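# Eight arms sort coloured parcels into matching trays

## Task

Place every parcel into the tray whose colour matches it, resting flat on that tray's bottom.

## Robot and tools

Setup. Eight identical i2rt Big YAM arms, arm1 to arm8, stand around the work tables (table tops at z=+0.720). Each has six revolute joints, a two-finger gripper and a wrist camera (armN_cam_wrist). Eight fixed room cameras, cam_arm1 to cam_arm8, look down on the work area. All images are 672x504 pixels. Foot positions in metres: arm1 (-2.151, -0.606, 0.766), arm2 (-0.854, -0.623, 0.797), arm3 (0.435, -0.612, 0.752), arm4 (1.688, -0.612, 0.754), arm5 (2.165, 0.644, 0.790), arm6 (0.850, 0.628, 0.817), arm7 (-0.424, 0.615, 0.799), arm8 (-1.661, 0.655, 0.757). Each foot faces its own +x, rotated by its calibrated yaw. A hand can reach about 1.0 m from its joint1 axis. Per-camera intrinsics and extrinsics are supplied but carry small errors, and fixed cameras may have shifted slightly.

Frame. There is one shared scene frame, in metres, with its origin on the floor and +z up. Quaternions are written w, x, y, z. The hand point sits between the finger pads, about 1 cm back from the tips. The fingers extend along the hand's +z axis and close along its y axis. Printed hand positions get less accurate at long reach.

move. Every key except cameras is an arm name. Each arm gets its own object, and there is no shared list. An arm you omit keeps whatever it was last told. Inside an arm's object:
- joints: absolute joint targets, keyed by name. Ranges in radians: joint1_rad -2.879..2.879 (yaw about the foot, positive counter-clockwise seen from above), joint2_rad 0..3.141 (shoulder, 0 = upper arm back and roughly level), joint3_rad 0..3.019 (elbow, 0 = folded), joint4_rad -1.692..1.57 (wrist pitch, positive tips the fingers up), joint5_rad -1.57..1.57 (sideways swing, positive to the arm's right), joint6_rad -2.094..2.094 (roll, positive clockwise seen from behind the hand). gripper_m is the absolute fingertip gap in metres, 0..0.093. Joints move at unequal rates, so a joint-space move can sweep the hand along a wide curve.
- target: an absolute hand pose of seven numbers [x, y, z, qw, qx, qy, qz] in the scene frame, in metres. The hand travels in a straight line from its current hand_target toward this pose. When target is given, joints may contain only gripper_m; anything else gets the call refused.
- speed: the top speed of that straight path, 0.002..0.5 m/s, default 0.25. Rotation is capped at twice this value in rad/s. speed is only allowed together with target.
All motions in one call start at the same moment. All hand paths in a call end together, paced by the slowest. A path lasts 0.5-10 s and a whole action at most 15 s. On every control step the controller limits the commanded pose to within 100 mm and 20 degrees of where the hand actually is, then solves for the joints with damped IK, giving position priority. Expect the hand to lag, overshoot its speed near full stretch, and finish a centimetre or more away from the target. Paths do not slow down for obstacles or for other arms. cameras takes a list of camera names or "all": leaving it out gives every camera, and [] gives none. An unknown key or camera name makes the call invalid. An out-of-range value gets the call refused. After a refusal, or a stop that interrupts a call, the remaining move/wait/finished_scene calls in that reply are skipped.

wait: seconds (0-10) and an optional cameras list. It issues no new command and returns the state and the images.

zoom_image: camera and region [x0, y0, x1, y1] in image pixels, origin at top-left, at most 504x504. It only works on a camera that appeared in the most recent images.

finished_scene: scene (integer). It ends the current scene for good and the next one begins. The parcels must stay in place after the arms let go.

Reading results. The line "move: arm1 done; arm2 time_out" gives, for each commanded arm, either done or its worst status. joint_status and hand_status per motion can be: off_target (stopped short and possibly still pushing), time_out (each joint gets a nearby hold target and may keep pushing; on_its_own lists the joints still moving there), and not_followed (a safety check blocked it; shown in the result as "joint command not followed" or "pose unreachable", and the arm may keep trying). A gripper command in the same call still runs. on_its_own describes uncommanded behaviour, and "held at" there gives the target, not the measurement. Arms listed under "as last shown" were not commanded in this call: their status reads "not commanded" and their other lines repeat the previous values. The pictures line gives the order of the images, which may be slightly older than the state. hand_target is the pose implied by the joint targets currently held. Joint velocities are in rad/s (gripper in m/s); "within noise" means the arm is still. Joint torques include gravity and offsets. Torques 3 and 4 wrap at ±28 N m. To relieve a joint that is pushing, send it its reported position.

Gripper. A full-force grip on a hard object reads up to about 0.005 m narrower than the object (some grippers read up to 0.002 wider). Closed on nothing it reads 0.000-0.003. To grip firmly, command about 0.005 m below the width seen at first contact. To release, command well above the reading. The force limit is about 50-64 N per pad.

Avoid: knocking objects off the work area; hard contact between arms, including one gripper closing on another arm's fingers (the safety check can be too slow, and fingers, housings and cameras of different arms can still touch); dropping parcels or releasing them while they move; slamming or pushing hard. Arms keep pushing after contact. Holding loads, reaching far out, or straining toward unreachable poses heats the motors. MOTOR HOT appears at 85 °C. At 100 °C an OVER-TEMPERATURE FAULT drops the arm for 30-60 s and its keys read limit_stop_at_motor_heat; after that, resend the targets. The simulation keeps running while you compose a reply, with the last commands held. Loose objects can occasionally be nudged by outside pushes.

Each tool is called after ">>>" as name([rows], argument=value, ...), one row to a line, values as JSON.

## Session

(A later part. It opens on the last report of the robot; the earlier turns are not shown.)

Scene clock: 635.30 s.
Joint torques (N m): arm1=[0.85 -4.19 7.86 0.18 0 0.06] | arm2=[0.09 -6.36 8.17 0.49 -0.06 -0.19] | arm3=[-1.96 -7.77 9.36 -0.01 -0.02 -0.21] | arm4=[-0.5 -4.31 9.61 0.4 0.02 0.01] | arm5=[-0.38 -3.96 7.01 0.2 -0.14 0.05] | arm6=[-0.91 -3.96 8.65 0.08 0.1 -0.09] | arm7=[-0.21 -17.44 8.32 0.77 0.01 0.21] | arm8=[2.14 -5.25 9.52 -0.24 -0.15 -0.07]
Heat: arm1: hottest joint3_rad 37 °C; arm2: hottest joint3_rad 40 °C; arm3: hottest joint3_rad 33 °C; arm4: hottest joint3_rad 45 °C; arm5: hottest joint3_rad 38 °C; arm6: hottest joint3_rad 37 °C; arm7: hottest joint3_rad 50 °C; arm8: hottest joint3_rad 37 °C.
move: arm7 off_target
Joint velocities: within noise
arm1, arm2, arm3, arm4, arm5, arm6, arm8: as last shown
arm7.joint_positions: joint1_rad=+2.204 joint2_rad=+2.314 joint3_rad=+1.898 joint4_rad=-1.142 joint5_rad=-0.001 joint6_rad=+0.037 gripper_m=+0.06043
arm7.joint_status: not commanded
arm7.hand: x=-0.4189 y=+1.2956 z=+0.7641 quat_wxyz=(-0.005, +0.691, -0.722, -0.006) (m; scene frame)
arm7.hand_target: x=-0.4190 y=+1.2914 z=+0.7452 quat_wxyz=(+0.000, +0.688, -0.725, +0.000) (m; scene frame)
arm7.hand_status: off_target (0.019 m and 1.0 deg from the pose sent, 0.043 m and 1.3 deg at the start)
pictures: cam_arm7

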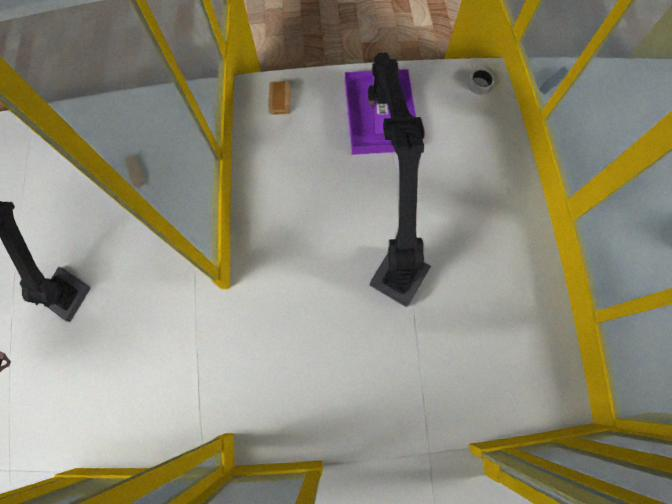

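>>> move(arm7={"target":[-0.419,1.292,0.733,0,-0.688,0.725,0],"speed":0.08}, cameras=[])

>>> move(arm7={"joints":{"gripper_m":0.093}}, cameras=[])

>>> move(arm7={"target":[-0.418,1.287,0.92,0,-0.688,0.725,0],"speed":0.3}, cameras=[])

>>> move(arm7={"joints":{"joint2_rad":1.0,"joint3_rad":1.12,"joint4_rad":-1.65,"joint5_rad":0}}, cameras=["cam_arm5","cam_arm6","cam_arm7","cam_arm8","cam_arm1","cam_arm3","cam_arm4"])

>>> zoom_image(camera="cam_arm7", region=[300, 30, 460, 190])

Scene clock: 646.33 s.
Joint torques (N m): arm1=[0.79 -4.19 7.84 0.12 -0.04 0.06] | arm2=[0.09 -6.36 8.18 0.49 -0.06 -0.19] | arm3=[-1.79 -7.88 9.32 0.01 -0.01 -0.21] | arm4=[-0.44 -4.31 9.61 0.4 0.02 0.01] | arm5=[-0.21 -3.66 6.86 0.23 -0.12 0.02] | arm6=[-0.85 -3.96 8.64 0.09 0.1 -0.09] | arm7=[-0.15 -16.67 7.73 1.33 0.01 0.21] | arm8=[2.14 -5.19 9.43 -0.31 -0.16 -0.05]
Heat: arm1: hottest joint3_rad 37 °C; arm2: hottest joint3_rad 40 °C; arm3: hottest joint3_rad 33 °C; arm4: hottest joint3_rad 45 °C; arm5: hottest joint3_rad 38 °C; arm6: hottest joint3_rad 37 °C; arm7: hottest joint3_rad 48 °C; arm8: hottest joint3_rad 37 °C.
move: arm7 off_target
Joint velocities: within noise
arm1, arm2, arm4, arm5, arm6, arm8: as last shown
arm3.joint_positions: joint1_rad=+0.205 joint2_rad=+1.016 joint3_rad=+1.119 joint4_rad=-1.644 joint5_rad=-0.004 joint6_rad=-0.405 gripper_m=+0.09297
arm3.joint_status: not commanded
arm3.hand: x=+0.1883 y=-0.5081 z=+1.0325 quat_wxyz=(-0.007, +1.000, +0.000, -0.011) (m; scene frame)
arm3.hand_target: x=+0.1933 y=-0.5053 z=+1.0369 quat_wxyz=(-0.011, +1.000, +0.000, -0.016) (m; scene frame)
arm3.hand_status: not commanded
arm7.joint_positions: joint1_rad=+2.204 joint2_rad=+2.314 joint3_rad=+1.896 joint4_rad=-1.137 joint5_rad=-0.001 joint6_rad=+0.037 gripper_m=+0.06043
arm7.joint_status: not commanded
arm7.hand: x=-0.4189 y=+1.2962 z=+0.7636 quat_wxyz=(-0.006, +0.691, -0.722, -0.008) (m; scene frame)
arm7.hand_target: x=-0.4190 y=+1.2907 z=+0.7337 quat_wxyz=(+0.000, +0.688, -0.725, +0.000) (m; scene frame)
arm7.hand_status: off_target (0.031 m and 1.2 deg from the pose sent, 0.031 m and 1.1 deg at the start)
pictures: none
No camera images: "cameras" was empty.

Scene clock: 647.10 s.
Joint torques (N m): arm1=[1.08 -3.96 7.9 0.21 -0.03 0.07] | arm2=[0.09 -6.36 8.18 0.49 -0.06 -0.19] | arm3=[-1.85 -7.71 9.33 -0.02 0 -0.21] | arm4=[-0.44 -4.31 9.61 0.4 0.02 0.01] | arm5=[-0.03 -4.13 7.09 0.25 -0.12 0.01] | arm6=[-0.91 -3.96 8.64 0.09 0.11 -0.09] | arm7=[-0.21 -17.85 8.2 0.57 0 0.21] | arm8=[2.55 -5.13 9.43 -0.21 -0.17 -0.07]
Heat: arm1: hottest joint3_rad 37 °C; arm2: hottest joint3_rad 40 °C; arm3: hottest joint3_rad 33 °C; arm4: hottest joint3_rad 45 °C; arm5: hottest joint3_rad 38 °C; arm6: hottest joint3_rad 37 °C; arm7: hottest joint3_rad 48 °C; arm8: hottest joint3_rad 37 °C.
move: arm7 done
Joint velocities: within noise
arm1.joint_positions: joint1_rad=-1.535 joint2_rad=+1.004 joint3_rad=+1.132 joint4_rad=-1.644 joint5_rad=+0.003 joint6_rad=-0.045 gripper_m=+0.09289
arm1.joint_status: not commanded
arm1.hand: x=-2.2546 y=-0.8511 z=+1.0579 quat_wxyz=(-0.019, -0.817, -0.576, +0.026) (m; scene frame)
arm1.hand_target: x=-2.2535 y=-0.8465 z=+1.0540 quat_wxyz=(-0.016, -0.821, -0.571, +0.019) (m; scene frame)
arm1.hand_status: not commanded
arm2, arm3, arm5, arm6, arm8: as last shown
arm4.joint_positions: joint1_rad=-1.920 joint2_rad=+1.008 joint3_rad=+1.128 joint4_rad=-1.652 joint5_rad=-0.002 joint6_rad=-0.015 gripper_m=+0.09291
arm4.joint_status: not commanded
arm4.hand: x=+1.8420 y=-0.8279 z=+1.0411 quat_wxyz=(-0.015, -0.458, -0.889, +0.015) (m; scene frame)
arm4.hand_target: x=+1.8394 y=-0.8266 z=+1.0400 quat_wxyz=(-0.015, -0.458, -0.888, +0.017) (m; scene frame)
arm4.hand_status: not commanded
arm7.joint_positions: joint1_rad=+2.204 joint2_rad=+2.331 joint3_rad=+1.890 joint4_rad=-1.114 joint5_rad=-0.001 joint6_rad=+0.038 gripper_m=+0.09291
arm7.joint_status: all done
arm7.hand: x=-0.4189 y=+1.2962 z=+0.7502 quat_wxyz=(-0.006, +0.691, -0.723, -0.007) (m; scene frame)
arm7.hand_target: x=-0.4190 y=+1.2909 z=+0.7340 quat_wxyz=(+0.000, +0.688, -0.725, +0.000) (m; scene frame)
arm7.hand_status: not commanded
pictures: none
No camera images: "cameras" was empty.

Scene clock: 648.67 s.
Joint torques (N m): arm1=[0.73 -4.19 7.79 0.2 -0.04 0.07] | arm2=[0.09 -6.3 8.18 0.49 -0.06 -0.19] | arm3=[-1.9 -7.82 9.33 -0.03 -0.01 -0.22] | arm4=[-0.5 -4.31 9.61 0.4 0.02 0.01] | arm5=[-0.44 -4.13 6.86 0.17 -0.13 0.02] | arm6=[-0.85 -3.96 8.65 0.09 0.1 -0.09] | arm7=[-0.38 -17.26 14.79 -0.29 0 0.19] | arm8=[2.32 -5.25 9.48 -0.23 -0.15 -0.08]
Heat: arm1: hottest joint3_rad 37 °C; arm2: hottest joint3_rad 40 °C; arm3: hottest joint3_rad 33 °C; arm4: hottest joint3_rad 45 °C; arm5: hottest joint3_rad 38 °C; arm6: hottest joint3_rad 37 °C; arm7: hottest joint3_rad 48 °C; arm8: hottest joint3_rad 37 °C.
move: arm7 off_target
Joint velocities: within noise
arm1, arm2, arm3, arm4, arm5, arm6, arm8: as last shown
arm7.joint_positions: joint1_rad=+2.204 joint2_rad=+2.155 joint3_rad=+2.014 joint4_rad=-1.459 joint5_rad=-0.001 joint6_rad=+0.038 gripper_m=+0.09292
arm7.joint_status: not commanded
arm7.hand: x=-0.4190 y=+1.2728 z=+0.9104 quat_wxyz=(+0.010, +0.691, -0.722, +0.009) (m; scene frame)
arm7.hand_target: x=-0.4180 y=+1.2862 z=+0.9201 quat_wxyz=(+0.000, +0.688, -0.725, -0.001) (m; scene frame)
arm7.hand_status: off_target (0.017 m and 1.6 deg from the pose sent, 0.170 m and 1.1 deg at the start)
pictures: none
No camera images: "cameras" was empty.

Scene clock: 650.43 s.
Joint torques (N m): arm1=[0.97 -4.07 7.86 0.18 -0.05 0.08] | arm2=[0.09 -6.36 8.17 0.47 -0.06 -0.19] | arm3=[-2.02 -7.82 9.33 -0.02 -0.01 -0.22] | arm4=[-0.44 -4.31 9.61 0.4 0.02 0.01] | arm5=[-0.79 -4.19 6.91 0.1 -0.15 0.04] | arm6=[-0.85 -3.9 8.65 0.08 0.1 -0.09] | arm7=[-0.32 -5.19 8.79 0.03 0 0.19] | arm8=[2.2 -5.19 9.46 -0.21 -0.16 -0.07]
Heat: arm1: hottest joint3_rad 37 °C; arm2: hottest joint3_rad 40 °C; arm3: hottest joint3_rad 33 °C; arm4: hottest joint3_rad 45 °C; arm5: hottest joint3_rad 38 °C; arm6: hottest joint3_rad 37 °C; arm7: hottest joint3_rad 48 °C; arm8: hottest joint3_rad 37 °C.
move: arm7 done
Joint velocities: within noise
arm1, arm2, arm3, arm4, arm5, arm6, arm8: as last shown
arm7.joint_positions: joint1_rad=+2.204 joint2_rad=+1.007 joint3_rad=+1.136 joint4_rad=-1.644 joint5_rad=-0.001 joint6_rad=+0.038 gripper_m=+0.09293
arm7.joint_status: all done
arm7.hand: x=-0.4215 y=+0.8832 z=+1.0906 quat_wxyz=(-0.020, +0.691, -0.722, -0.022) (m; scene frame)
arm7.hand_target: x=-0.4211 y=+0.8777 z=+1.0858 quat_wxyz=(-0.015, +0.688, -0.725, -0.016) (m; scene frame)
arm7.hand_status: not commanded
pictures: cam_arm1, cam_arm3, cam_arm4, cam_arm5, cam_arm6, cam_arm7, cam_arm8

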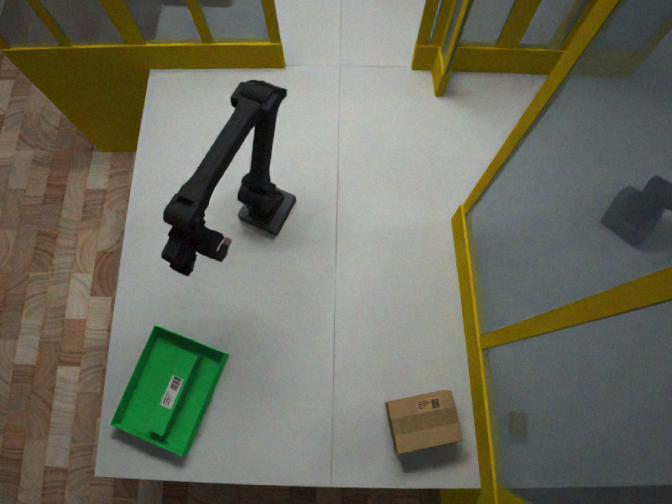

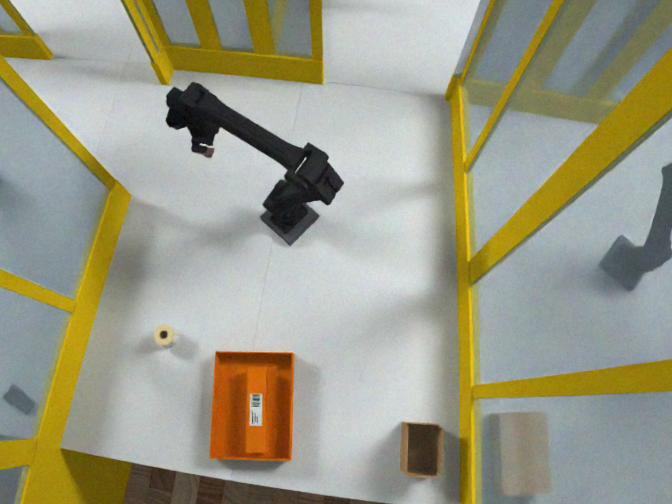

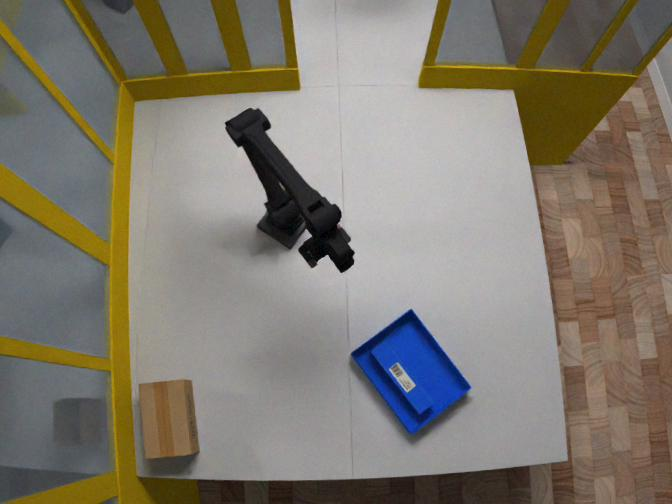

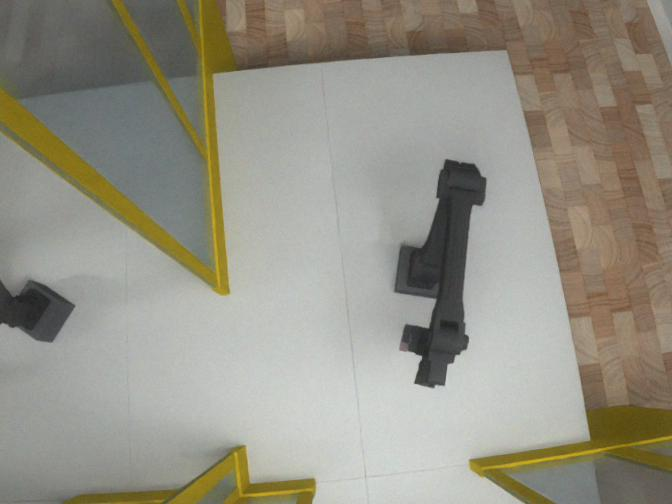

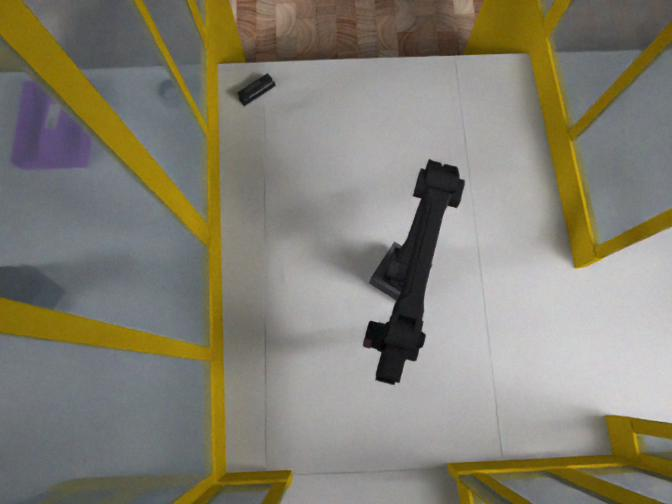

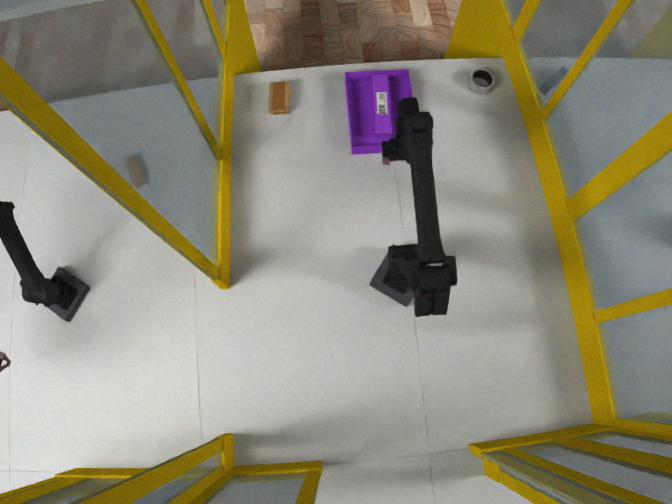

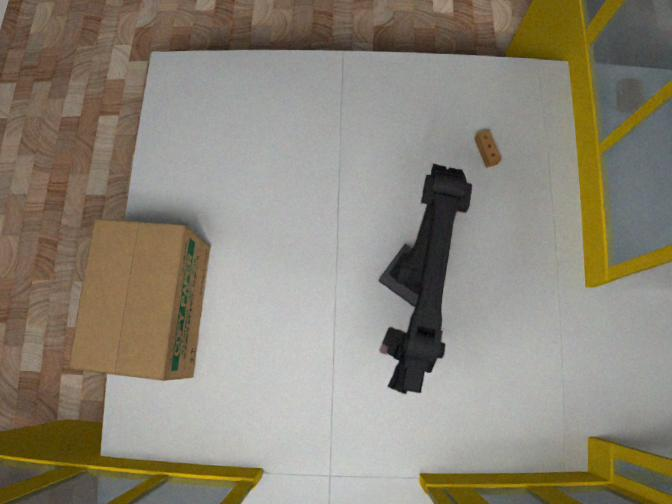

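Scaled by 3.150.

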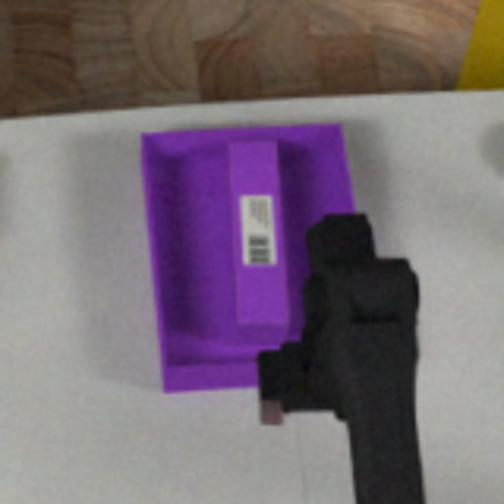

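>>> finished_scene(scene=2)

The scene is finished: the task was done.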